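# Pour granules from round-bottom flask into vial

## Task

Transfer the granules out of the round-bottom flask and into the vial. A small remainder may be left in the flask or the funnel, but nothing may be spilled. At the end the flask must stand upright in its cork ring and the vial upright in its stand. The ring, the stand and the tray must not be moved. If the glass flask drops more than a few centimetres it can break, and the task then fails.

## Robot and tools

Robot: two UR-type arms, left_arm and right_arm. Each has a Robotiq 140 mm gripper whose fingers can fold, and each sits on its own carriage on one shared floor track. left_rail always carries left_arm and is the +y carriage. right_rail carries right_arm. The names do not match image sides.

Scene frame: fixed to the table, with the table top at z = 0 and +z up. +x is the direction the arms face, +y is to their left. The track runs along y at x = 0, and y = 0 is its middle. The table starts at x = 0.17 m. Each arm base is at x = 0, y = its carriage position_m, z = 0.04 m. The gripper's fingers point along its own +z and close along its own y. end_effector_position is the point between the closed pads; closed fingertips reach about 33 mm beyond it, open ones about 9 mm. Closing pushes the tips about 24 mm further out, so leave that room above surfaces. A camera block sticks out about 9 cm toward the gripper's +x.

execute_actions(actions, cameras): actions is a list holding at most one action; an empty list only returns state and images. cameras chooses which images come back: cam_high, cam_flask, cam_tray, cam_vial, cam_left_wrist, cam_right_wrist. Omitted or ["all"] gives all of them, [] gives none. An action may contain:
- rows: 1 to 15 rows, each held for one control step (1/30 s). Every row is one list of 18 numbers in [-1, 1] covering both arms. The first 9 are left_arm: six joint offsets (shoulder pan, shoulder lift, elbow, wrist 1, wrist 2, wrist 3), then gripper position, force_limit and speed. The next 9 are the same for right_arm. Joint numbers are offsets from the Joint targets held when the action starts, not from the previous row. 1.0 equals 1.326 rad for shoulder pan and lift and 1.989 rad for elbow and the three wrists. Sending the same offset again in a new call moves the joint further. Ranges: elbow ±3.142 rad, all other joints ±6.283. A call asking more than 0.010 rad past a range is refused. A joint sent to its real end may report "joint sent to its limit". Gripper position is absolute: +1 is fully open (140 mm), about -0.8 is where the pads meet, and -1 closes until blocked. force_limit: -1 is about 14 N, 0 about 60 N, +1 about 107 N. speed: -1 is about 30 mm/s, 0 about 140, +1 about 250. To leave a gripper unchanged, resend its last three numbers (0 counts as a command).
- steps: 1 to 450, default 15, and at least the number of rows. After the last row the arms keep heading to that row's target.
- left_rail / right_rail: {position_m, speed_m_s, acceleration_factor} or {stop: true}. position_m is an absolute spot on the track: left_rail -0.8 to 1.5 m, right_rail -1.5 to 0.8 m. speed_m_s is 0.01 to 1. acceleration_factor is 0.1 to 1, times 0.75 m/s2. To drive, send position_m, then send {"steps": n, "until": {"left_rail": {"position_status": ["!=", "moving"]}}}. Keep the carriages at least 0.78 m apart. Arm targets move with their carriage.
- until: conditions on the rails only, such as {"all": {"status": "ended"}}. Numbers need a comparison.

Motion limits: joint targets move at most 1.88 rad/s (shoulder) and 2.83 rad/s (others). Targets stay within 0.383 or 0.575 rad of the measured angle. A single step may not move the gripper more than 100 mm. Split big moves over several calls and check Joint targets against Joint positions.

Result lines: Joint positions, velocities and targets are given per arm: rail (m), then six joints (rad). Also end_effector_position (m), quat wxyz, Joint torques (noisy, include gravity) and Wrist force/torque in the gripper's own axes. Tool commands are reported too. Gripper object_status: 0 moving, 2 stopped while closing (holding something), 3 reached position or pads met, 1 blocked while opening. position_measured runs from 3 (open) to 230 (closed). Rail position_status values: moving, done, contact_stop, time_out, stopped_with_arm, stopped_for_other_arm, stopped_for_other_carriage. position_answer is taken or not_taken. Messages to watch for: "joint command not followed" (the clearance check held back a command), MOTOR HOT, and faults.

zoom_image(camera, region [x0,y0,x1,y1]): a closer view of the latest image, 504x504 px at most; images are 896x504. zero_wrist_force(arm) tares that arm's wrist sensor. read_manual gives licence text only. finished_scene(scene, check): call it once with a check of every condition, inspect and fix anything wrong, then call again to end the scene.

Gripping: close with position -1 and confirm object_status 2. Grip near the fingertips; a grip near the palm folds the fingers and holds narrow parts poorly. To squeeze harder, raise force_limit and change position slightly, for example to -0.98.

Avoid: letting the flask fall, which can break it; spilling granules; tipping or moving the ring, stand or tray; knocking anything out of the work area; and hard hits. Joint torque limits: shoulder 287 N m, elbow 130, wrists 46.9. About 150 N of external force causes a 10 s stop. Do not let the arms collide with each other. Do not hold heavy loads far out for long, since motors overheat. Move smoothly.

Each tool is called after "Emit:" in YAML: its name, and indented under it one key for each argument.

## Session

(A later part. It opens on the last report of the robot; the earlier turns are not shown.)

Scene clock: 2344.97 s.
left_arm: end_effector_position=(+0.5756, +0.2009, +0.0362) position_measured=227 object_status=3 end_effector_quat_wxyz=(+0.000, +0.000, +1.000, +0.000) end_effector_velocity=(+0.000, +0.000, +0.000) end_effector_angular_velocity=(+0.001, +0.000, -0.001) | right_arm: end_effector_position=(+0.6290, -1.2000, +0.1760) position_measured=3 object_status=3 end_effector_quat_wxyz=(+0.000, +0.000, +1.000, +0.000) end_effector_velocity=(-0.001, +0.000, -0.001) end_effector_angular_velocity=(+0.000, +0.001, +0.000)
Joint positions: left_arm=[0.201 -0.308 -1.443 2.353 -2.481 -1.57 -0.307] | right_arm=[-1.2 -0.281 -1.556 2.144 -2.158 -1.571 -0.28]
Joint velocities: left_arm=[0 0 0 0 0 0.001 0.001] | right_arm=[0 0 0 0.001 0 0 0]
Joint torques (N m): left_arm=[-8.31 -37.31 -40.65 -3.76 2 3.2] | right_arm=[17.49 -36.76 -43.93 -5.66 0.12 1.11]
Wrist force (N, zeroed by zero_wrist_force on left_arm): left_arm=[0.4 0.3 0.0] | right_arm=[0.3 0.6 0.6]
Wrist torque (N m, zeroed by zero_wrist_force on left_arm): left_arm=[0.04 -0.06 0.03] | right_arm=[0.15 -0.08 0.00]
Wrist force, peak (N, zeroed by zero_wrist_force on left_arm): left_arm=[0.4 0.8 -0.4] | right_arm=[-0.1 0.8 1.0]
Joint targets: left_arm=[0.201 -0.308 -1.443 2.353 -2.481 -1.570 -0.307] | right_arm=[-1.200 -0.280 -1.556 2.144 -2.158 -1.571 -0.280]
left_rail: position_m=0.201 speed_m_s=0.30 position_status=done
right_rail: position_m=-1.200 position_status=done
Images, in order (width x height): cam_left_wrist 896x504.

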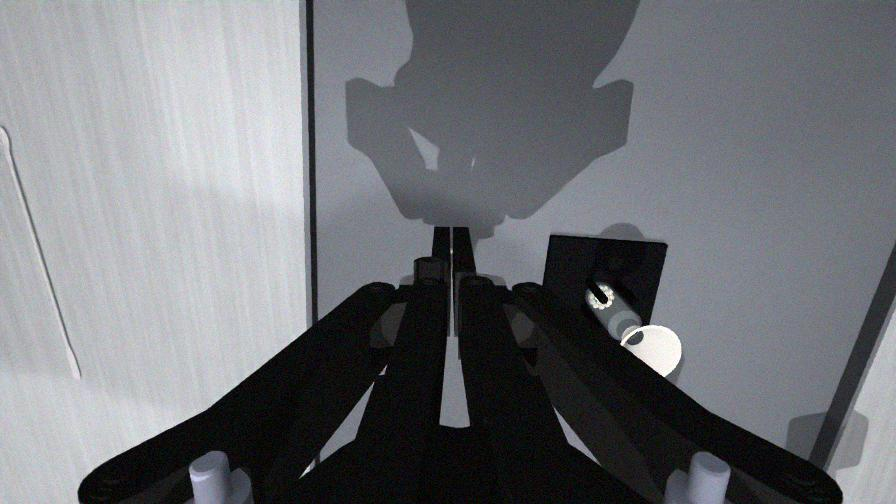

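Emit:
execute_actions:
  actions:
    - {"rows":[[0,-0.00009,-0.00002,0.00008,0,0,-0.782,-1,-1,0,0,0,0,0,0,1,1,1],[0,-0.00033,-0.00008,0.0003,0,0,-0.782,-1,-1,0,0,0,0,0,0,1,1,1],[0,-0.00071,-0.00017,0.00064,0,0,-0.782,-1,-1,0,0,0,0,0,0,1,1,1],[0,-0.0012,-0.00028,0.00108,0,0,-0.782,-1,-1,0,0,0,0,0,0,1,1,1],[0,-0.00177,-0.00042,0.00159,0,0,-0.782,-1,-1,0,0,0,0,0,0,1,1,1],[0,-0.0024,-0.00056,0.00216,0,0,-0.782,-1,-1,0,0,0,0,0,0,1,1,1],[0,-0.00307,-0.00072,0.00277,0,0,-0.782,-1,-1,0,0,0,0,0,0,1,1,1],[0,-0.00375,-0.00088,0.00338,0,0,-0.782,-1,-1,0,0,0,0,0,0,1,1,1],[0,-0.00442,-0.00104,0.00398,0,0,-0.782,-1,-1,0,0,0,0,0,0,1,1,1],[0,-0.00505,-0.00119,0.00455,0,0,-0.782,-1,-1,0,0,0,0,0,0,1,1,1],[0,-0.00562,-0.00132,0.00507,0,0,-0.782,-1,-1,0,0,0,0,0,0,1,1,1],[0,-0.00611,-0.00144,0.00551,0,0,-0.782,-1,-1,0,0,0,0,0,0,1,1,1],[0,-0.00648,-0.00153,0.00585,0,0,-0.782,-1,-1,0,0,0,0,0,0,1,1,1],[0,-0.00673,-0.00158,0.00607,0,0,-0.782,-1,-1,0,0,0,0,0,0,1,1,1],[0,-0.00682,-0.0016,0.00615,0,0,-0.782,-1,-1,0,0,0,0,0,0,1,1,1]],"steps":20}
  cameras: ["cam_left_wrist", "cam_vial"]

Emit:
zoom_image:
  camera: "cam_left_wrist"
  region: [422, 215, 482, 275]

Emit:
zoom_image:
  camera: "cam_vial"
  region: [130, 240, 230, 340]

Scene clock: 2374.83 s.
left_arm: end_effector_position=(+0.5756, +0.2009, +0.0412) position_measured=227 object_status=3 end_effector_quat_wxyz=(+0.000, +0.000, +1.000, +0.000) end_effector_velocity=(+0.000, -0.001, +0.001) end_effector_angular_velocity=(+0.000, +0.000, +0.001) | right_arm: end_effector_position=(+0.6290, -1.2000, +0.1760) position_measured=3 object_status=3 end_effector_quat_wxyz=(+0.000, +0.000, +1.000, +0.000) end_effector_velocity=(+0.001, -0.001, +0.001) end_effector_angular_velocity=(+0.001, -0.002, -0.001)
Joint positions: left_arm=[0.201 -0.308 -1.452 2.35 -2.469 -1.57 -0.307] | right_arm=[-1.2 -0.28 -1.556 2.144 -2.158 -1.571 -0.28]
Joint velocities: left_arm=[0 -0.001 -0.001 -0.001 0.002 0 -0.001] | right_arm=[0 -0.001 0 -0.001 0 0.001 -0.001]
Joint torques (N m): left_arm=[-8.56 -58.54 -42.93 -3 1.71 2.91] | right_arm=[16.64 -34.53 -42.75 -5.54 0.21 0.99]
Wrist force (N, zeroed by zero_wrist_force on left_arm): left_arm=[0.6 0.3 -0.3] | right_arm=[0.0 0.4 0.8]
Wrist torque (N m, zeroed by zero_wrist_force on left_arm): left_arm=[0.05 -0.10 0.03] | right_arm=[0.09 0.00 0.00]
Wrist force, peak (N, zeroed by zero_wrist_force on left_arm): left_arm=[1.0 0.4 -0.1] | right_arm=[-0.1 0.6 1.2]
Joint targets: left_arm=[0.201 -0.308 -1.452 2.350 -2.469 -1.570 -0.307] | right_arm=[-1.200 -0.280 -1.556 2.144 -2.158 -1.571 -0.280]
left_rail: position_m=0.201 speed_m_s=0.30 position_status=done
right_rail: position_m=-1.200 position_status=done
Images, in order (width x height): cam_vial 896x504, cam_left_wrist 896x504.

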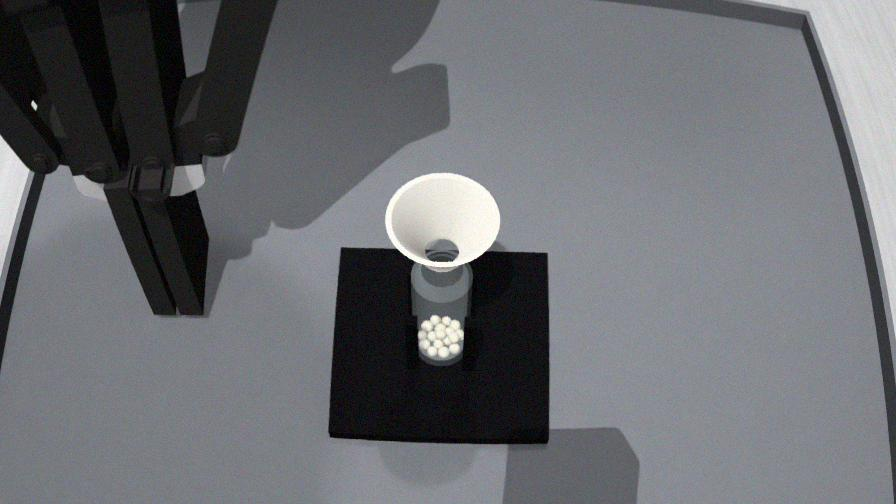

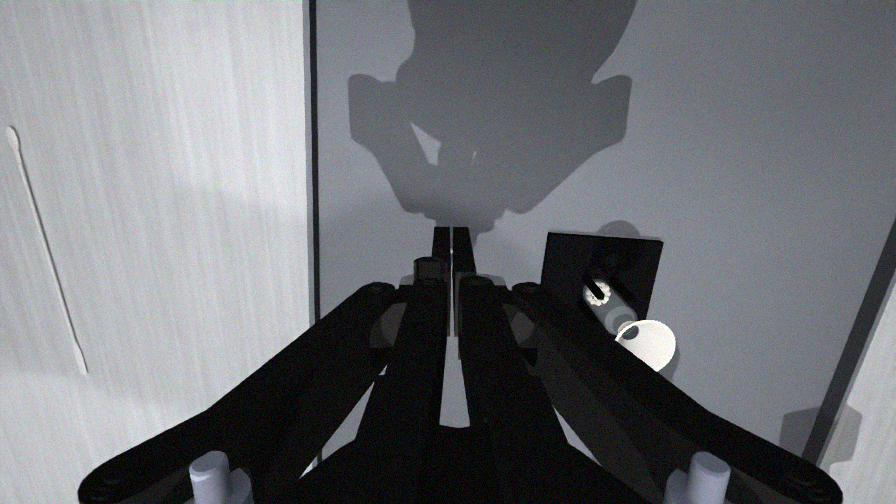

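Scaled by 8.400 from the camera's 896x504 image, which has a finer 1280x720 frame.

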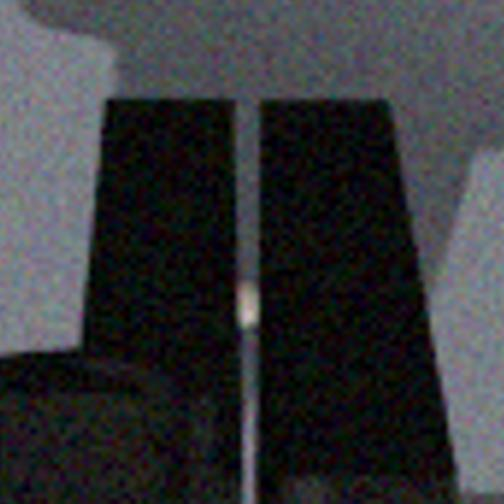

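Scaled by 5.040 from the camera's 896x504 image, which has a finer 1280x720 frame.

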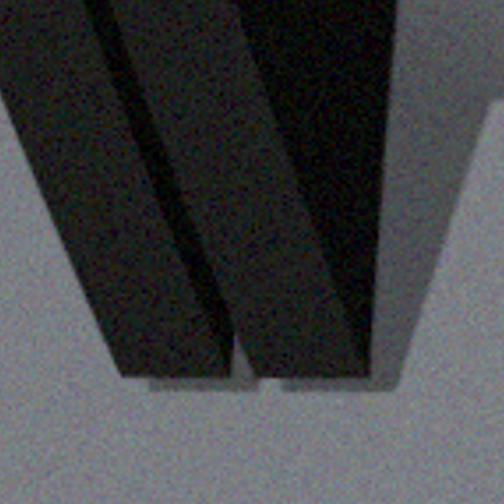

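I'll check the current state first.

Emit:
execute_actions:
  actions: []
  cameras: ["cam_left_wrist", "cam_vial"]

Scene clock: 2411.43 s.
left_arm: end_effector_position=(+0.5756, +0.2009, +0.0413) position_measured=227 object_status=3 end_effector_quat_wxyz=(+0.000, +0.000, +1.000, +0.000) end_effector_velocity=(+0.000, +0.000, +0.000) end_effector_angular_velocity=(+0.000, +0.000, +0.000) | right_arm: end_effector_position=(+0.6290, -1.2000, +0.1760) position_measured=3 object_status=3 end_effector_quat_wxyz=(+0.000, +0.000, +1.000, +0.000) end_effector_velocity=(-0.001, +0.000, -0.001) end_effector_angular_velocity=(+0.000, +0.001, -0.001)
Joint positions: left_arm=[0.201 -0.308 -1.452 2.35 -2.469 -1.57 -0.307] | right_arm=[-1.2 -0.281 -1.556 2.144 -2.158 -1.571 -0.281]
Joint velocities: left_arm=[0 0 0 0 0 0 0.001] | right_arm=[0 -0.001 -0.001 0.002 0 0 0]
Joint torques (N m): left_arm=[-8.18 -58.89 -36.21 -3.85 1.72 3.11] | right_arm=[16.27 -36.15 -42.88 -6.1 0.36 1.15]
Wrist force (N, zeroed by zero_wrist_force on left_arm): left_arm=[0.4 0.2 -0.1] | right_arm=[0.1 0.5 0.8]
Wrist torque (N m, zeroed by zero_wrist_force on left_arm): left_arm=[0.02 -0.06 0.03] | right_arm=[0.12 -0.04 0.00]
Wrist force, peak (N, zeroed by zero_wrist_force on left_arm): left_arm=[0.8 0.6 0.0] | right_arm=[-0.2 0.8 0.9]
Joint targets: left_arm=[0.201 -0.308 -1.452 2.350 -2.469 -1.570 -0.307] | right_arm=[-1.200 -0.280 -1.556 2.144 -2.158 -1.571 -0.280]
Tool commands: left_gripper/position=-0.782 left_gripper/force_limit=-1.0 left_gripper/speed=-1.0 right_gripper/position=+1.0 right_gripper/force_limit=+1.0 right_gripper/speed=+1.0
left_rail: position_m=0.201 speed_m_s=0.30 position_status=done
right_rail: position_m=-1.200 position_status=done
Images, in order (width x height): cam_vial 896x504, cam_left_wrist 896x504.

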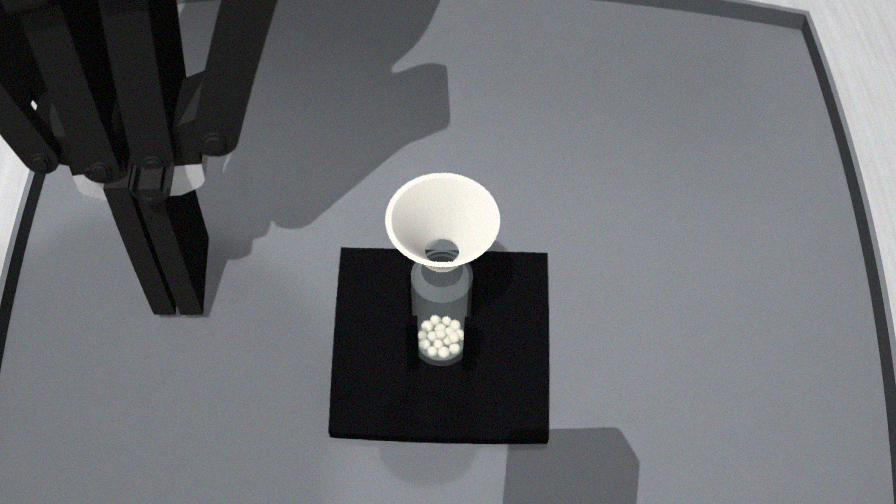

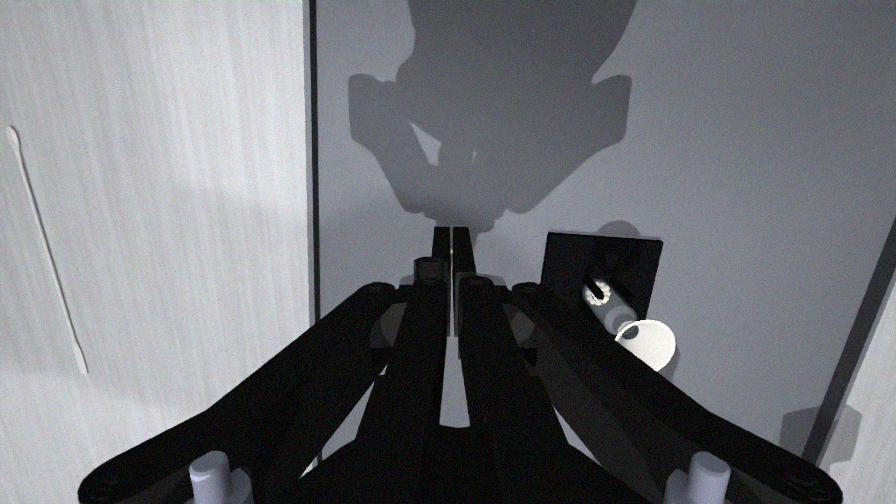

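Emit:
execute_actions:
  actions:
    - {"rows": [[0,-0.00048,-0.00013,0.00045,0,0,-0.782,-1,-1,0,0,0,0,0,0,1,1,1],[0,-0.00182,-0.00049,0.0017,0,0,-0.782,-1,-1,0,0,0,0,0,0,1,1,1],[0,-0.00389,-0.00105,0.00364,0,0,-0.782,-1,-1,0,0,0,0,0,0,1,1,1],[0,-0.00656,-0.00177,0.00614,0,0,-0.782,-1,-1,0,0,0,0,0,0,1,1,1],[0,-0.0097,-0.00261,0.00908,0,0,-0.782,-1,-1,0,0,0,0,0,0,1,1,1],[0,-0.01316,-0.00354,0.01232,0,0,-0.782,-1,-1,0,0,0,0,0,0,1,1,1],[0,-0.01684,-0.00454,0.01576,0,0,-0.782,-1,-1,0,0,0,0,0,0,1,1,1],[0,-0.02055,-0.00553,0.01924,0,0,-0.782,-1,-1,0,0,0,0,0,0,1,1,1],[0,-0.02423,-0.00652,0.02268,0,0,-0.782,-1,-1,0,0,0,0,0,0,1,1,1],[0,-0.0277,-0.00746,0.02592,0,0,-0.782,-1,-1,0,0,0,0,0,0,1,1,1],[0,-0.03083,-0.0083,0.02886,0,0,-0.782,-1,-1,0,0,0,0,0,0,1,1,1],[0,-0.0335,-0.00902,0.03136,0,0,-0.782,-1,-1,0,0,0,0,0,0,1,1,1],[0,-0.03557,-0.00958,0.0333,0,0,-0.782,-1,-1,0,0,0,0,0,0,1,1,1],[0,-0.03691,-0.00994,0.03455,0,0,-0.782,-1,-1,0,0,0,0,0,0,1,1,1],[0,-0.03739,-0.01007,0.035,0,0,-0.782,-1,-1,0,0,0,0,0,0,1,1,1]], "steps": 20}
  cameras: ["cam_left_wrist"]

Emit:
zoom_image:
  camera: "cam_left_wrist"
  region: [422, 215, 482, 275]

Scene clock: 2454.20 s.
left_arm: end_effector_position=(+0.5756, +0.2009, +0.0698) position_measured=227 object_status=3 end_effector_quat_wxyz=(+0.000, +0.000, +1.000, +0.000) end_effector_velocity=(+0.000, +0.000, +0.001) end_effector_angular_velocity=(+0.000, +0.000, +0.000) | right_arm: end_effector_position=(+0.6290, -1.2000, +0.1760) position_measured=3 object_status=3 end_effector_quat_wxyz=(+0.000, +0.000, +1.000, +0.000) end_effector_velocity=(+0.002, +0.000, +0.001) end_effector_angular_velocity=(+0.000, -0.003, +0.000)
Joint positions: left_arm=[0.201 -0.308 -1.501 2.33 -2.4 -1.57 -0.307] | right_arm=[-1.2 -0.28 -1.556 2.144 -2.158 -1.571 -0.28]
Joint velocities: left_arm=[0 0.001 -0.002 -0.001 0.003 0 0.001] | right_arm=[0 0 0.001 -0.003 -0.001 0.001 0]
Joint torques (N m): left_arm=[-7.54 -52.29 -45 -3.02 1.62 3.05] | right_arm=[16.42 -35.38 -42.46 -5.81 0.36 1.04]
Wrist force (N, zeroed by zero_wrist_force on left_arm): left_arm=[0.4 -0.1 0.2] | right_arm=[0.1 0.6 0.8]
Wrist torque (N m, zeroed by zero_wrist_force on left_arm): left_arm=[-0.03 -0.11 0.02] | right_arm=[0.14 -0.05 0.00]
Wrist force, peak (N, zeroed by zero_wrist_force on left_arm): left_arm=[1.2 -0.1 0.2] | right_arm=[0.0 0.6 1.2]
Joint targets: left_arm=[0.201 -0.308 -1.501 2.330 -2.400 -1.570 -0.307] | right_arm=[-1.200 -0.280 -1.556 2.144 -2.158 -1.571 -0.280]
left_rail: position_m=0.201 speed_m_s=0.30 position_status=done
right_rail: position_m=-1.200 position_status=done
Images, in order (width x height): cam_left_wrist 896x504.

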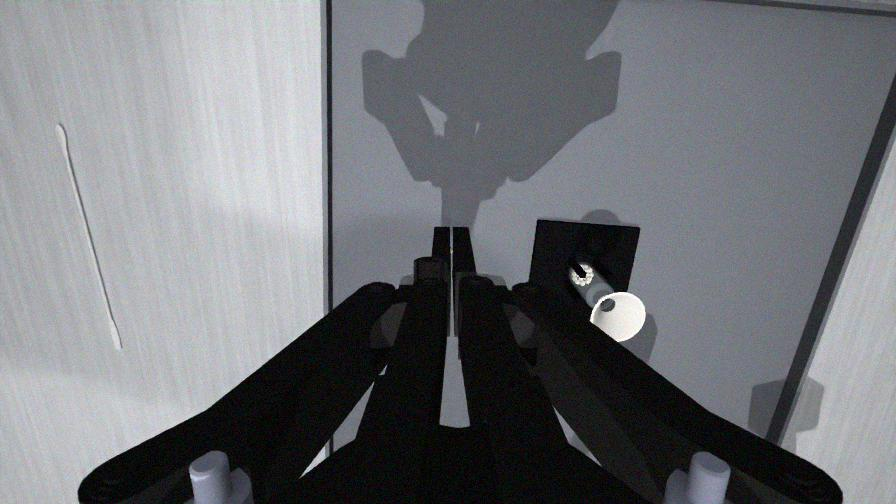

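Scaled by 8.400 from the camera's 896x504 image, which has a finer 1280x720 frame.

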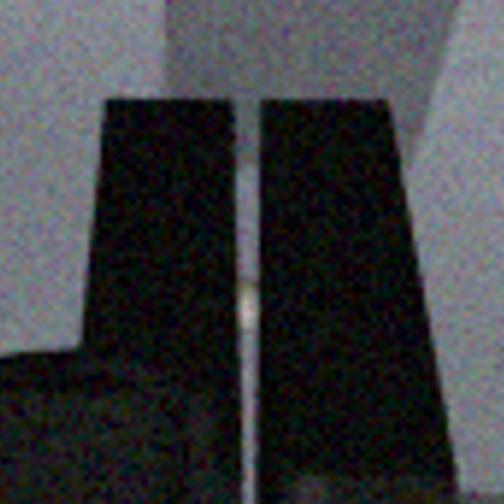

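Emit:
execute_actions:
  actions:
    - {"rows": [[0,-0.00088,-0.00033,0.00092,0,0,-0.782,-1,-1,0,0,0,0,0,0,1,1,1],[0,-0.00333,-0.00124,0.00346,0,0,-0.782,-1,-1,0,0,0,0,0,0,1,1,1],[0,-0.00712,-0.00265,0.0074,0,0,-0.782,-1,-1,0,0,0,0,0,0,1,1,1],[0,-0.012,-0.00448,0.01248,0,0,-0.782,-1,-1,0,0,0,0,0,0,1,1,1],[0,-0.01774,-0.00662,0.01844,0,0,-0.782,-1,-1,0,0,0,0,0,0,1,1,1],[0,-0.02408,-0.00898,0.02504,0,0,-0.782,-1,-1,0,0,0,0,0,0,1,1,1],[0,-0.03082,-0.01149,0.03204,0,0,-0.782,-1,-1,0,0,0,0,0,0,1,1,1],[0,-0.0376,-0.01402,0.03909,0,0,-0.782,-1,-1,0,0,0,0,0,0,1,1,1],[0,-0.04434,-0.01653,0.04609,0,0,-0.782,-1,-1,0,0,0,0,0,0,1,1,1],[0,-0.05068,-0.0189,0.05269,0,0,-0.782,-1,-1,0,0,0,0,0,0,1,1,1],[0,-0.05642,-0.02104,0.05865,0,0,-0.782,-1,-1,0,0,0,0,0,0,1,1,1],[0,-0.06131,-0.02286,0.06373,0,0,-0.782,-1,-1,0,0,0,0,0,0,1,1,1],[0,-0.0651,-0.02427,0.06767,0,0,-0.782,-1,-1,0,0,0,0,0,0,1,1,1],[0,-0.06754,-0.02519,0.07021,0,0,-0.782,-1,-1,0,0,0,0,0,0,1,1,1],[0,-0.06842,-0.02552,0.07113,0,0,-0.782,-1,-1,0,0,0,0,0,0,1,1,1]], "steps": 22}
  cameras: ["cam_left_wrist"]

Emit:
zoom_image:
  camera: "cam_left_wrist"
  region: [422, 215, 482, 275]

Scene clock: 2470.07 s.
left_arm: end_effector_position=(+0.5756, +0.2009, +0.1297) position_measured=227 object_status=3 end_effector_quat_wxyz=(+0.000, +0.000, +1.000, +0.000) end_effector_velocity=(+0.000, +0.001, +0.001) end_effector_angular_velocity=(+0.001, +0.000, +0.002) | right_arm: end_effector_position=(+0.6290, -1.2000, +0.1760) position_measured=3 object_status=3 end_effector_quat_wxyz=(+0.000, +0.000, +1.000, +0.000) end_effector_velocity=(+0.000, +0.001, +0.000) end_effector_angular_velocity=(+0.000, -0.001, +0.001)
Joint positions: left_arm=[0.201 -0.308 -1.592 2.28 -2.259 -1.57 -0.307] | right_arm=[-1.2 -0.28 -1.556 2.144 -2.158 -1.571 -0.28]
Joint velocities: left_arm=[0 0.001 -0.002 -0.001 0.004 0.001 -0.001] | right_arm=[0 0.001 -0.001 0 -0.001 0 0]
Joint torques (N m): left_arm=[-8.38 -53.32 -51.46 -2.75 1.81 2.87] | right_arm=[15.37 -36.47 -43.64 -5.76 0.32 1.41]
Wrist force (N, zeroed by zero_wrist_force on left_arm): left_arm=[0.5 0.5 -0.1] | right_arm=[0.1 0.3 0.6]
Wrist torque (N m, zeroed by zero_wrist_force on left_arm): left_arm=[0.11 -0.11 0.00] | right_arm=[0.07 -0.04 0.00]
Wrist force, peak (N, zeroed by zero_wrist_force on left_arm): left_arm=[0.6 0.4 -1.5] | right_arm=[0.1 0.8 1.0]
Joint targets: left_arm=[0.201 -0.308 -1.592 2.280 -2.258 -1.570 -0.307] | right_arm=[-1.200 -0.280 -1.556 2.144 -2.158 -1.571 -0.280]
left_rail: position_m=0.201 speed_m_s=0.30 position_status=done
right_rail: position_m=-1.200 position_status=done
Images, in order (width x height): cam_left_wrist 896x504.

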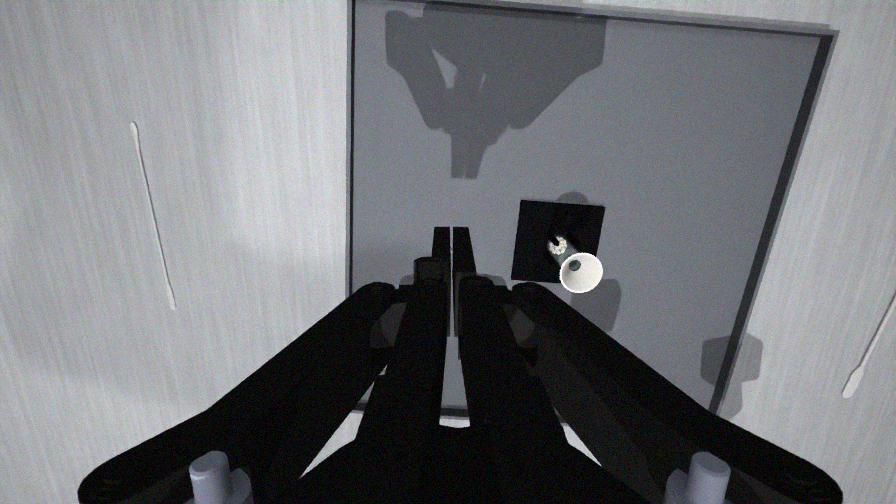

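Scaled by 8.400 from the camera's 896x504 image, which has a finer 1280x720 frame.

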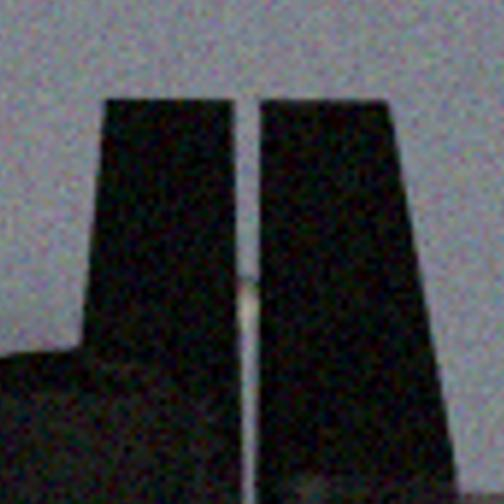

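Emit:
execute_actions:
  actions:
    - {"left_rail": {"position_m": 0.28, "speed_m_s": 0.2, "acceleration_factor": 0.4}, "steps": 90, "until": {"left_rail": {"position_status": ["!=", "moving"]}}}
  cameras: ["cam_left_wrist", "cam_vial"]

Emit:
zoom_image:
  camera: "cam_left_wrist"
  region: [422, 215, 482, 275]

Scene clock: 2482.53 s.
left_arm: end_effector_position=(+0.5756, +0.2800, +0.1299) position_measured=227 object_status=3 end_effector_quat_wxyz=(+0.000, +0.000, +1.000, +0.000) end_effector_velocity=(+0.000, +0.001, +0.000) end_effector_angular_velocity=(+0.001, +0.000, +0.001) | right_arm: end_effector_position=(+0.6290, -1.2000, +0.1760) position_measured=3 object_status=3 end_effector_quat_wxyz=(+0.000, +0.000, +1.000, +0.000) end_effector_velocity=(-0.001, +0.000, -0.001) end_effector_angular_velocity=(-0.002, +0.001, +0.001)
Joint positions: left_arm=[0.28 -0.308 -1.592 2.279 -2.258 -1.57 -0.307] | right_arm=[-1.2 -0.28 -1.556 2.144 -2.158 -1.571 -0.28]
Joint velocities: left_arm=[0.001 0 0 0 0 0.001 -0.001] | right_arm=[0 0 0 0.001 -0.001 -0.002 0]
Joint torques (N m): left_arm=[-8.23 -50.69 -40.37 -4.07 1.59 2.82] | right_arm=[15.08 -35.18 -42.75 -5.99 0.57 0.64]
Wrist force (N, zeroed by zero_wrist_force on left_arm): left_arm=[0.5 0.1 0.0] | right_arm=[-0.2 0.2 0.6]
Wrist torque (N m, zeroed by zero_wrist_force on left_arm): left_arm=[0.02 -0.10 0.00] | right_arm=[0.04 0.02 0.00]
Wrist force, peak (N, zeroed by zero_wrist_force on left_arm): left_arm=[1.3 0.4 -0.2] | right_arm=[-0.3 0.7 1.1]
Joint targets: left_arm=[0.280 -0.308 -1.592 2.280 -2.258 -1.570 -0.307] | right_arm=[-1.200 -0.280 -1.556 2.144 -2.158 -1.571 -0.280]
Tool commands: left_gripper/position=-0.782 left_gripper/force_limit=-1.0 left_gripper/speed=-1.0 right_gripper/position=+1.0 right_gripper/force_limit=+1.0 right_gripper/speed=+1.0
left_rail: position_m=0.280 speed_m_s=0.20 position_status=done
right_rail: position_m=-1.200 position_status=done
Images, in order (width x height): cam_vial 896x504, cam_left_wrist 896x504.

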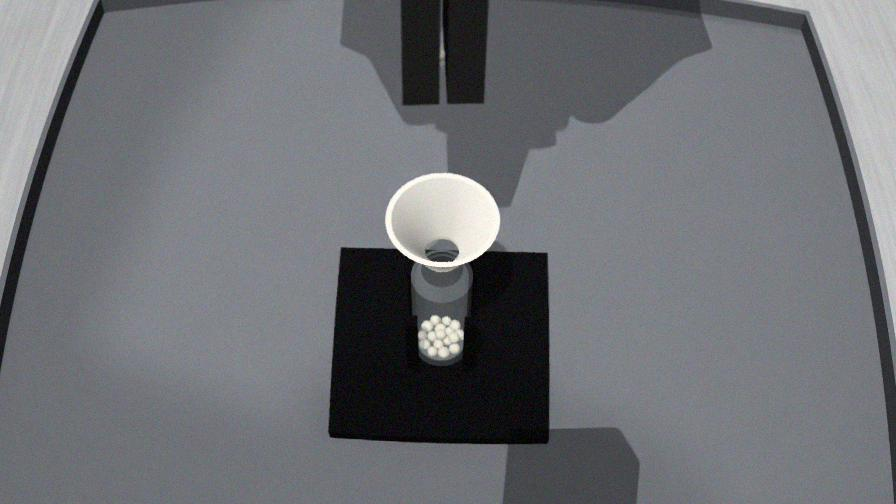

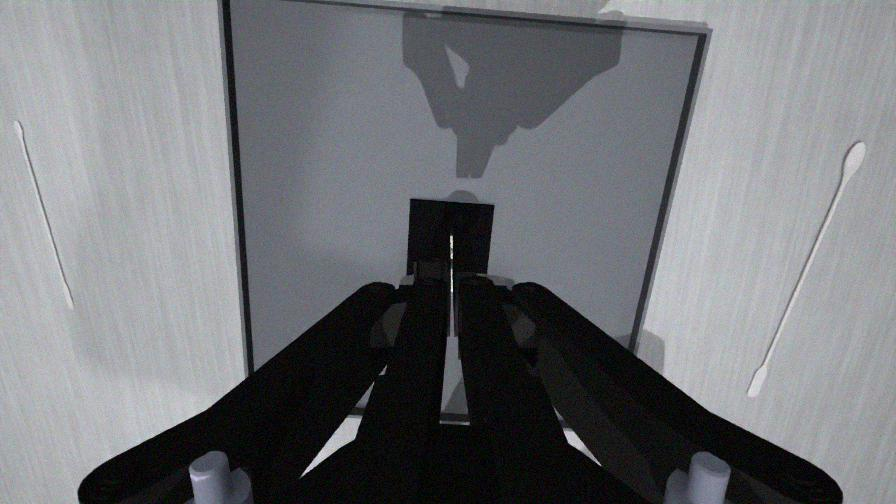

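Scaled by 8.400 from the camera's 896x504 image, which has a finer 1280x720 frame.

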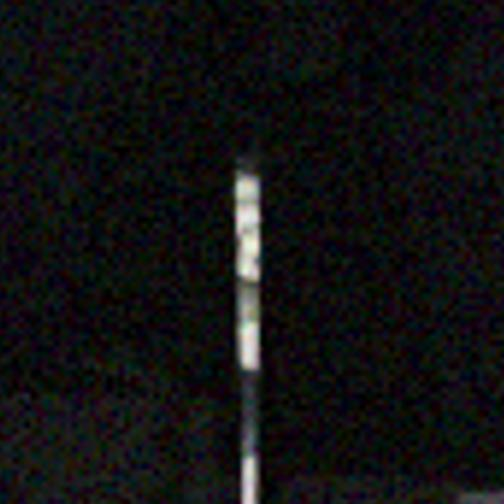

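Emit:
zoom_image:
  camera: "cam_vial"
  region: [393, 5, 493, 105]

Scaled by 5.040 from the camera's 896x504 image, which has a finer 1280x720 frame.

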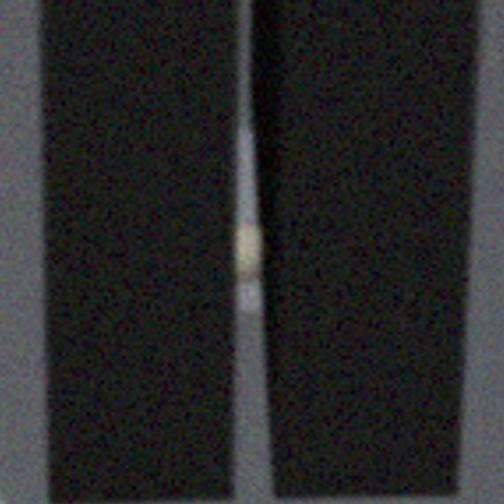

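Emit:
execute_actions:
  actions:
    - {"rows": [[0.00011,0.00037,-0.00024,0,0,0.00008,-0.782,-1,-1,0,0,0,0,0,0,1,1,1],[0.00043,0.00138,-0.00092,0,0,0.00029,-0.782,-1,-1,0,0,0,0,0,0,1,1,1],[0.00092,0.00296,-0.00196,-0.00001,0,0.00061,-0.782,-1,-1,0,0,0,0,0,0,1,1,1],[0.00154,0.00498,-0.00331,-0.00001,0,0.00103,-0.782,-1,-1,0,0,0,0,0,0,1,1,1],[0.00228,0.00737,-0.0049,-0.00002,0,0.00152,-0.782,-1,-1,0,0,0,0,0,0,1,1,1],[0.0031,0.01,-0.00665,-0.00002,0,0.00206,-0.782,-1,-1,0,0,0,0,0,0,1,1,1],[0.00396,0.0128,-0.0085,-0.00003,0,0.00264,-0.782,-1,-1,0,0,0,0,0,0,1,1,1],[0.00484,0.01562,-0.01038,-0.00003,0,0.00322,-0.782,-1,-1,0,0,0,0,0,0,1,1,1],[0.0057,0.01841,-0.01223,-0.00004,0,0.0038,-0.782,-1,-1,0,0,0,0,0,0,1,1,1],[0.00652,0.02105,-0.01399,-0.00004,0,0.00434,-0.782,-1,-1,0,0,0,0,0,0,1,1,1],[0.00726,0.02343,-0.01557,-0.00005,0,0.00484,-0.782,-1,-1,0,0,0,0,0,0,1,1,1],[0.00788,0.02546,-0.01692,-0.00005,0,0.00526,-0.782,-1,-1,0,0,0,0,0,0,1,1,1],[0.00837,0.02703,-0.01796,-0.00006,0,0.00558,-0.782,-1,-1,0,0,0,0,0,0,1,1,1],[0.00869,0.02805,-0.01864,-0.00006,0,0.00579,-0.782,-1,-1,0,0,0,0,0,0,1,1,1],[0.0088,0.02842,-0.01888,-0.00006,0,0.00587,-0.782,-1,-1,0,0,0,0,0,0,1,1,1]], "steps": 20}
  cameras: ["cam_left_wrist", "cam_vial"]

Emit:
zoom_image:
  camera: "cam_vial"
  region: [363, 80, 523, 280]

Scene clock: 2522.30 s.
left_arm: end_effector_position=(+0.5973, +0.2801, +0.1299) position_measured=227 object_status=3 end_effector_quat_wxyz=(+0.000, +0.000, +1.000, +0.000) end_effector_velocity=(+0.002, +0.000, +0.000) end_effector_angular_velocity=(+0.000, +0.000, +0.000) | right_arm: end_effector_position=(+0.6290, -1.2000, +0.1760) position_measured=3 object_status=3 end_effector_quat_wxyz=(+0.000, +0.000, +1.000, +0.000) end_effector_velocity=(+0.000, +0.001, +0.000) end_effector_angular_velocity=(+0.001, +0.000, +0.000)
Joint positions: left_arm=[0.28 -0.296 -1.555 2.242 -2.258 -1.57 -0.296] | right_arm=[-1.2 -0.28 -1.556 2.144 -2.158 -1.571 -0.28]
Joint velocities: left_arm=[0 0.001 0.003 -0.004 0 0 0.001] | right_arm=[0 0.001 0 0 0 0.001 0]
Joint torques (N m): left_arm=[10.17 -33.87 -53 -6.8 1.67 3] | right_arm=[18.15 -36.1 -41.74 -5.56 0.24 0.75]
Wrist force (N, zeroed by zero_wrist_force on left_arm): left_arm=[0.4 0.4 0.2] | right_arm=[0.0 0.3 0.7]
Wrist torque (N m, zeroed by zero_wrist_force on left_arm): left_arm=[0.08 -0.08 -0.02] | right_arm=[0.06 -0.02 0.00]
Wrist force, peak (N, zeroed by zero_wrist_force on left_arm): left_arm=[1.3 0.4 -0.1] | right_arm=[-0.3 0.7 1.1]
Joint targets: left_arm=[0.280 -0.296 -1.554 2.242 -2.258 -1.570 -0.296] | right_arm=[-1.200 -0.280 -1.556 2.144 -2.158 -1.571 -0.280]
left_rail: position_m=0.280 speed_m_s=0.20 position_status=done
right_rail: position_m=-1.200 position_status=done
Images, in order (width x height): cam_vial 896x504, cam_left_wrist 896x504.

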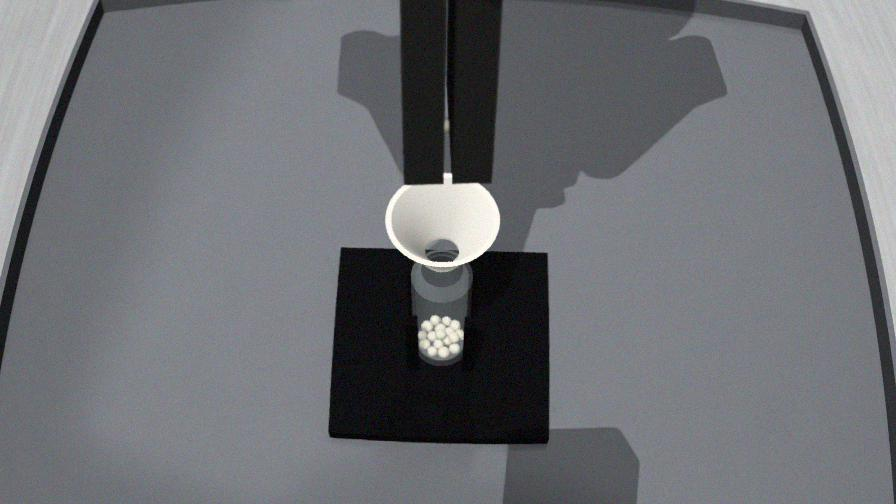

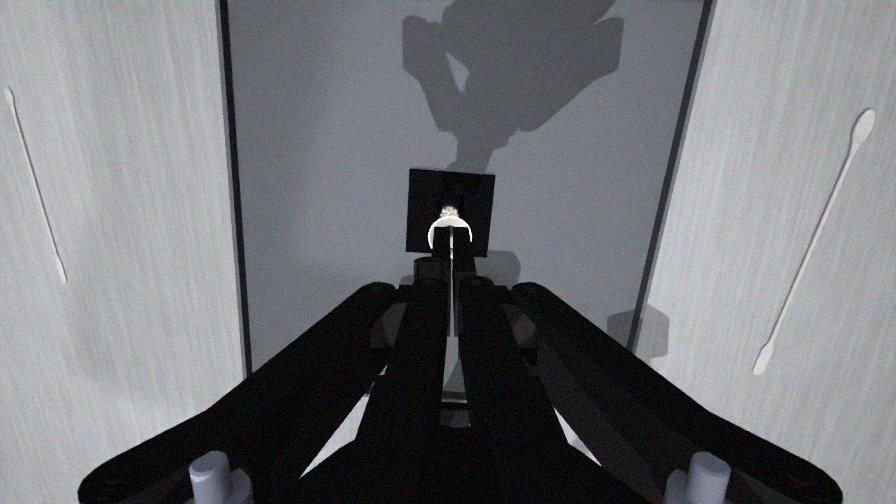

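Scaled by 2.520 from the camera's 896x504 image, which has a finer 1280x720 frame.

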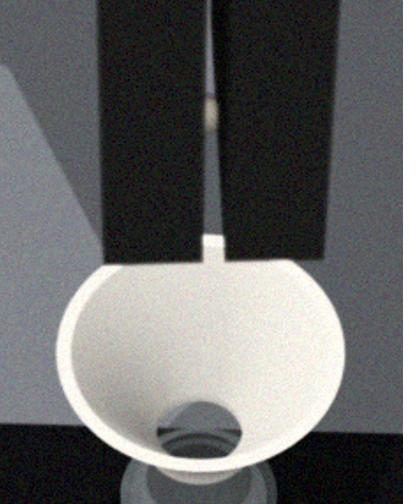

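Emit:
execute_actions:
  actions:
    - {"rows": [[0,0.00034,0.00012,-0.00035,0,0,-0.782,-1,-1,0,0,0,0,0,0,1,1,1],[0.00002,0.00127,0.00047,-0.00132,0,0.00001,-0.782,-1,-1,0,0,0,0,0,0,1,1,1],[0.00004,0.00272,0.00101,-0.00282,0,0.00003,-0.782,-1,-1,0,0,0,0,0,0,1,1,1],[0.00007,0.00459,0.0017,-0.00476,0,0.00004,-0.782,-1,-1,0,0,0,0,0,0,1,1,1],[0.0001,0.00678,0.00251,-0.00703,0,0.00007,-0.782,-1,-1,0,0,0,0,0,0,1,1,1],[0.00014,0.00921,0.00341,-0.00955,0,0.00009,-0.782,-1,-1,0,0,0,0,0,0,1,1,1],[0.00017,0.01178,0.00436,-0.01221,0,0.00012,-0.782,-1,-1,0,0,0,0,0,0,1,1,1],[0.00021,0.01438,0.00532,-0.0149,0,0.00014,-0.782,-1,-1,0,0,0,0,0,0,1,1,1],[0.00025,0.01695,0.00627,-0.01757,0,0.00017,-0.782,-1,-1,0,0,0,0,0,0,1,1,1],[0.00029,0.01938,0.00717,-0.02009,0,0.00019,-0.782,-1,-1,0,0,0,0,0,0,1,1,1],[0.00032,0.02157,0.00798,-0.02236,0,0.00021,-0.782,-1,-1,0,0,0,0,0,0,1,1,1],[0.00034,0.02344,0.00867,-0.0243,0,0.00023,-0.782,-1,-1,0,0,0,0,0,0,1,1,1],[0.00037,0.02489,0.0092,-0.0258,0,0.00024,-0.782,-1,-1,0,0,0,0,0,0,1,1,1],[0.00038,0.02583,0.00955,-0.02677,0,0.00025,-0.782,-1,-1,0,0,0,0,0,0,1,1,1],[0.00039,0.02616,0.00968,-0.02712,0,0.00026,-0.782,-1,-1,0,0,0,0,0,0,1,1,1]], "steps": 20}
  cameras: ["cam_left_wrist", "cam_vial"]

Emit:
zoom_image:
  camera: "cam_vial"
  region: [363, 120, 523, 320]

Scene clock: 2555.53 s.
left_arm: end_effector_position=(+0.5986, +0.2801, +0.1061) position_measured=227 object_status=3 end_effector_quat_wxyz=(+0.000, +0.000, +1.000, +0.000) end_effector_velocity=(+0.000, +0.000, -0.001) end_effector_angular_velocity=(+0.001, +0.000, +0.001) | right_arm: end_effector_position=(+0.6290, -1.2000, +0.1760) position_measured=3 object_status=3 end_effector_quat_wxyz=(+0.000, +0.000, +1.000, +0.000) end_effector_velocity=(+0.000, +0.001, +0.000) end_effector_angular_velocity=(+0.000, -0.001, +0.001)
Joint positions: left_arm=[0.28 -0.295 -1.52 2.261 -2.312 -1.57 -0.295] | right_arm=[-1.2 -0.28 -1.556 2.144 -2.158 -1.571 -0.28]
Joint velocities: left_arm=[0 0 0.002 0.001 -0.003 0.001 0] | right_arm=[0 0.001 0 0 -0.001 0.001 0]
Joint torques (N m): left_arm=[13.81 -35.74 -25.41 -6.92 1.58 3.4] | right_arm=[17.48 -35.96 -41.51 -5.65 0.29 1.16]
Wrist force (N, zeroed by zero_wrist_force on left_arm): left_arm=[0.5 0.1 0.1] | right_arm=[0.1 0.5 0.5]
Wrist torque (N m, zeroed by zero_wrist_force on left_arm): left_arm=[0.01 -0.08 -0.01] | right_arm=[0.12 -0.03 0.01]
Wrist force, peak (N, zeroed by zero_wrist_force on left_arm): left_arm=[1.1 0.2 -0.4] | right_arm=[0.2 0.7 1.0]
Joint targets: left_arm=[0.280 -0.295 -1.520 2.261 -2.312 -1.570 -0.295] | right_arm=[-1.200 -0.280 -1.556 2.144 -2.158 -1.571 -0.280]
left_rail: position_m=0.280 speed_m_s=0.20 position_status=done
right_rail: position_m=-1.200 position_status=done
Images, in order (width x height): cam_vial 896x504, cam_left_wrist 896x504.

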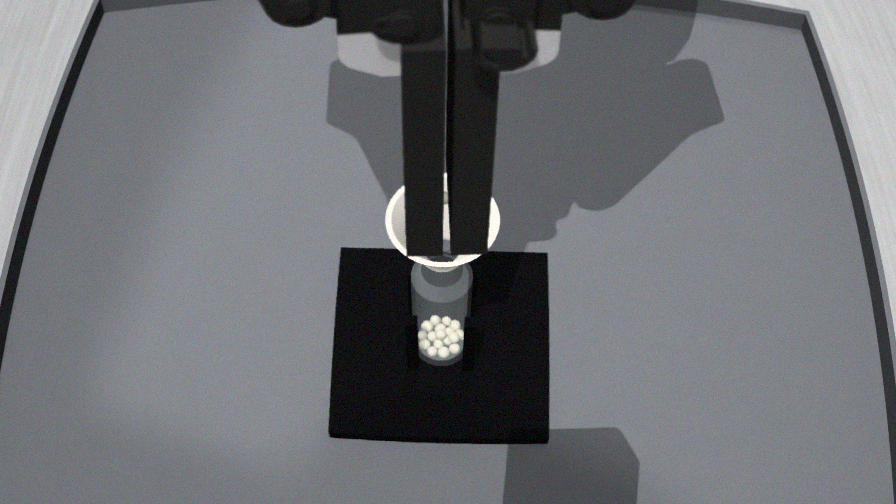

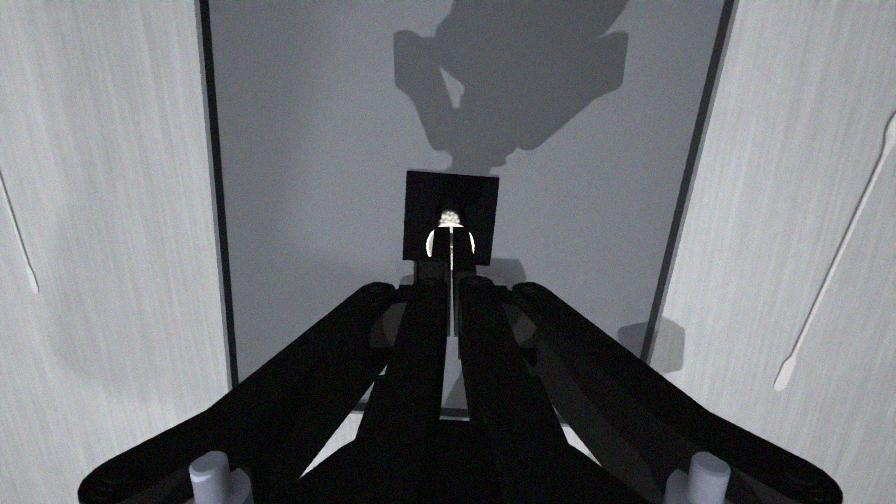

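Scaled by 2.520 from the camera's 896x504 image, which has a finer 1280x720 frame.

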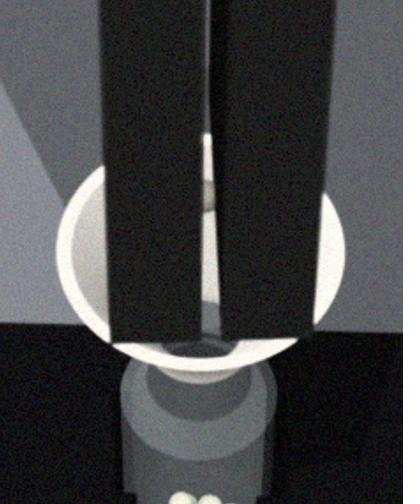

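Emit:
zoom_image:
  camera: "cam_left_wrist"
  region: [411, 195, 491, 275]

Scaled by 6.300 from the camera's 896x504 image, which has a finer 1280x720 frame.

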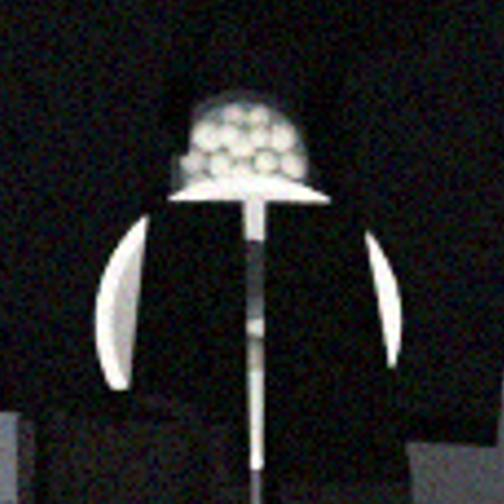

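Emit:
execute_actions:
  actions:
    - {"rows": [[0,0,0,0,0,0,-0.74,-1,-1,0,0,0,0,0,0,1,1,1]], "steps": 15}
  cameras: ["cam_left_wrist", "cam_vial"]

Emit:
zoom_image:
  camera: "cam_vial"
  region: [363, 170, 523, 370]

Emit:
zoom_image:
  camera: "cam_left_wrist"
  region: [411, 195, 491, 275]

Scene clock: 2609.10 s.
left_arm: end_effector_position=(+0.5985, +0.2801, +0.1059) position_measured=222 object_status=3 end_effector_quat_wxyz=(+0.000, +0.000, +1.000, +0.000) end_effector_velocity=(+0.000, +0.000, +0.000) end_effector_angular_velocity=(+0.000, +0.000, +0.002) | right_arm: end_effector_position=(+0.6290, -1.2000, +0.1760) position_measured=3 object_status=3 end_effector_quat_wxyz=(+0.000, +0.000, +1.000, +0.000) end_effector_velocity=(+0.000, -0.001, -0.001) end_effector_angular_velocity=(+0.000, +0.001, -0.001)
Joint positions: left_arm=[0.28 -0.295 -1.52 2.261 -2.312 -1.57 -0.295] | right_arm=[-1.2 -0.28 -1.556 2.144 -2.158 -1.571 -0.281]
Joint velocities: left_arm=[0 0.001 0 0 0 0 -0.002] | right_arm=[0 -0.001 0.001 0.001 0 0 0]
Joint torques (N m): left_arm=[12.54 -33.83 -32.84 -5.69 1.75 3.27] | right_arm=[16.09 -36.62 -42.4 -6.13 0.21 1.1]
Wrist force (N, zeroed by zero_wrist_force on left_arm): left_arm=[0.5 0.4 -0.1] | right_arm=[-0.1 0.5 0.7]
Wrist torque (N m, zeroed by zero_wrist_force on left_arm): left_arm=[0.06 -0.10 -0.01] | right_arm=[0.12 0.01 0.00]
Wrist force, peak (N, zeroed by zero_wrist_force on left_arm): left_arm=[0.5 0.8 -0.4] | right_arm=[0.0 0.7 1.1]
Joint targets: left_arm=[0.280 -0.295 -1.520 2.261 -2.312 -1.570 -0.295] | right_arm=[-1.200 -0.280 -1.556 2.144 -2.158 -1.571 -0.280]
left_rail: position_m=0.280 speed_m_s=0.20 position_status=done
right_rail: position_m=-1.200 position_status=done
Images, in order (width x height): cam_vial 896x504, cam_left_wrist 896x504.

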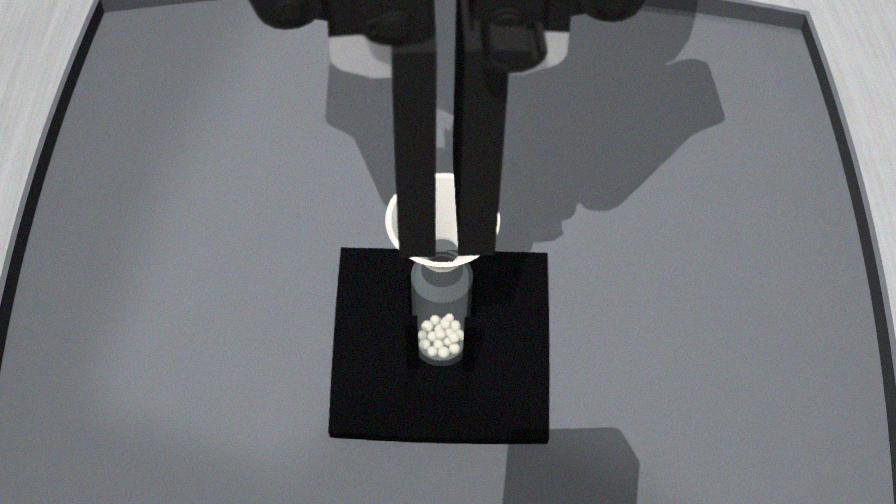

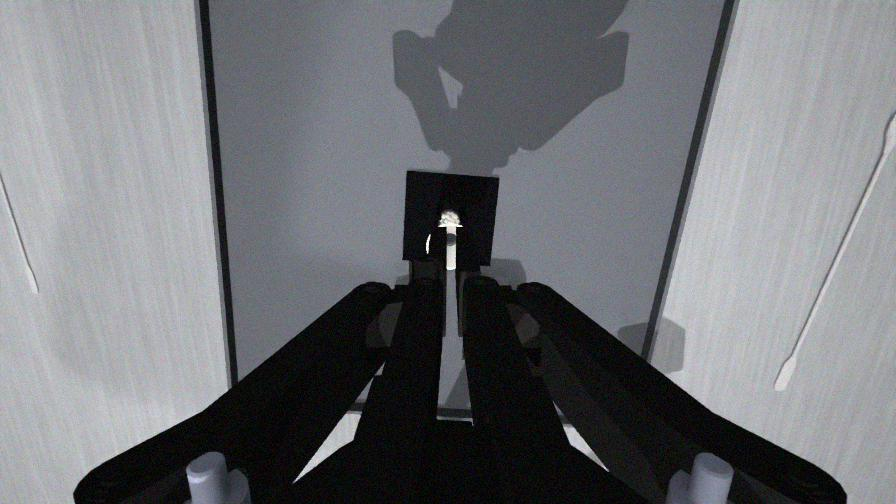

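Scaled by 2.520 from the camera's 896x504 image, which has a finer 1280x720 frame.

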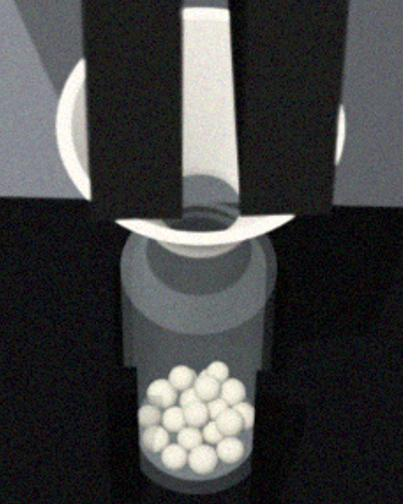

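Scaled by 6.300 from the camera's 896x504 image, which has a finer 1280x720 frame.

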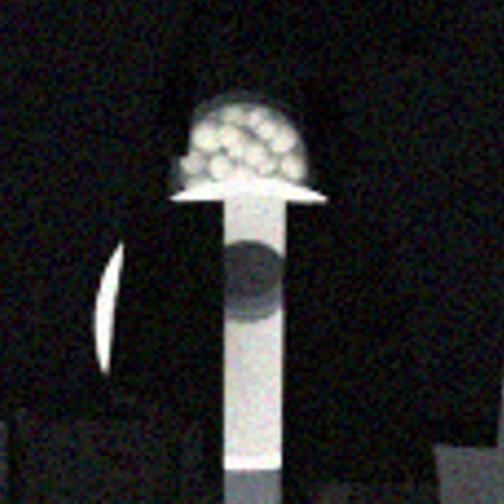

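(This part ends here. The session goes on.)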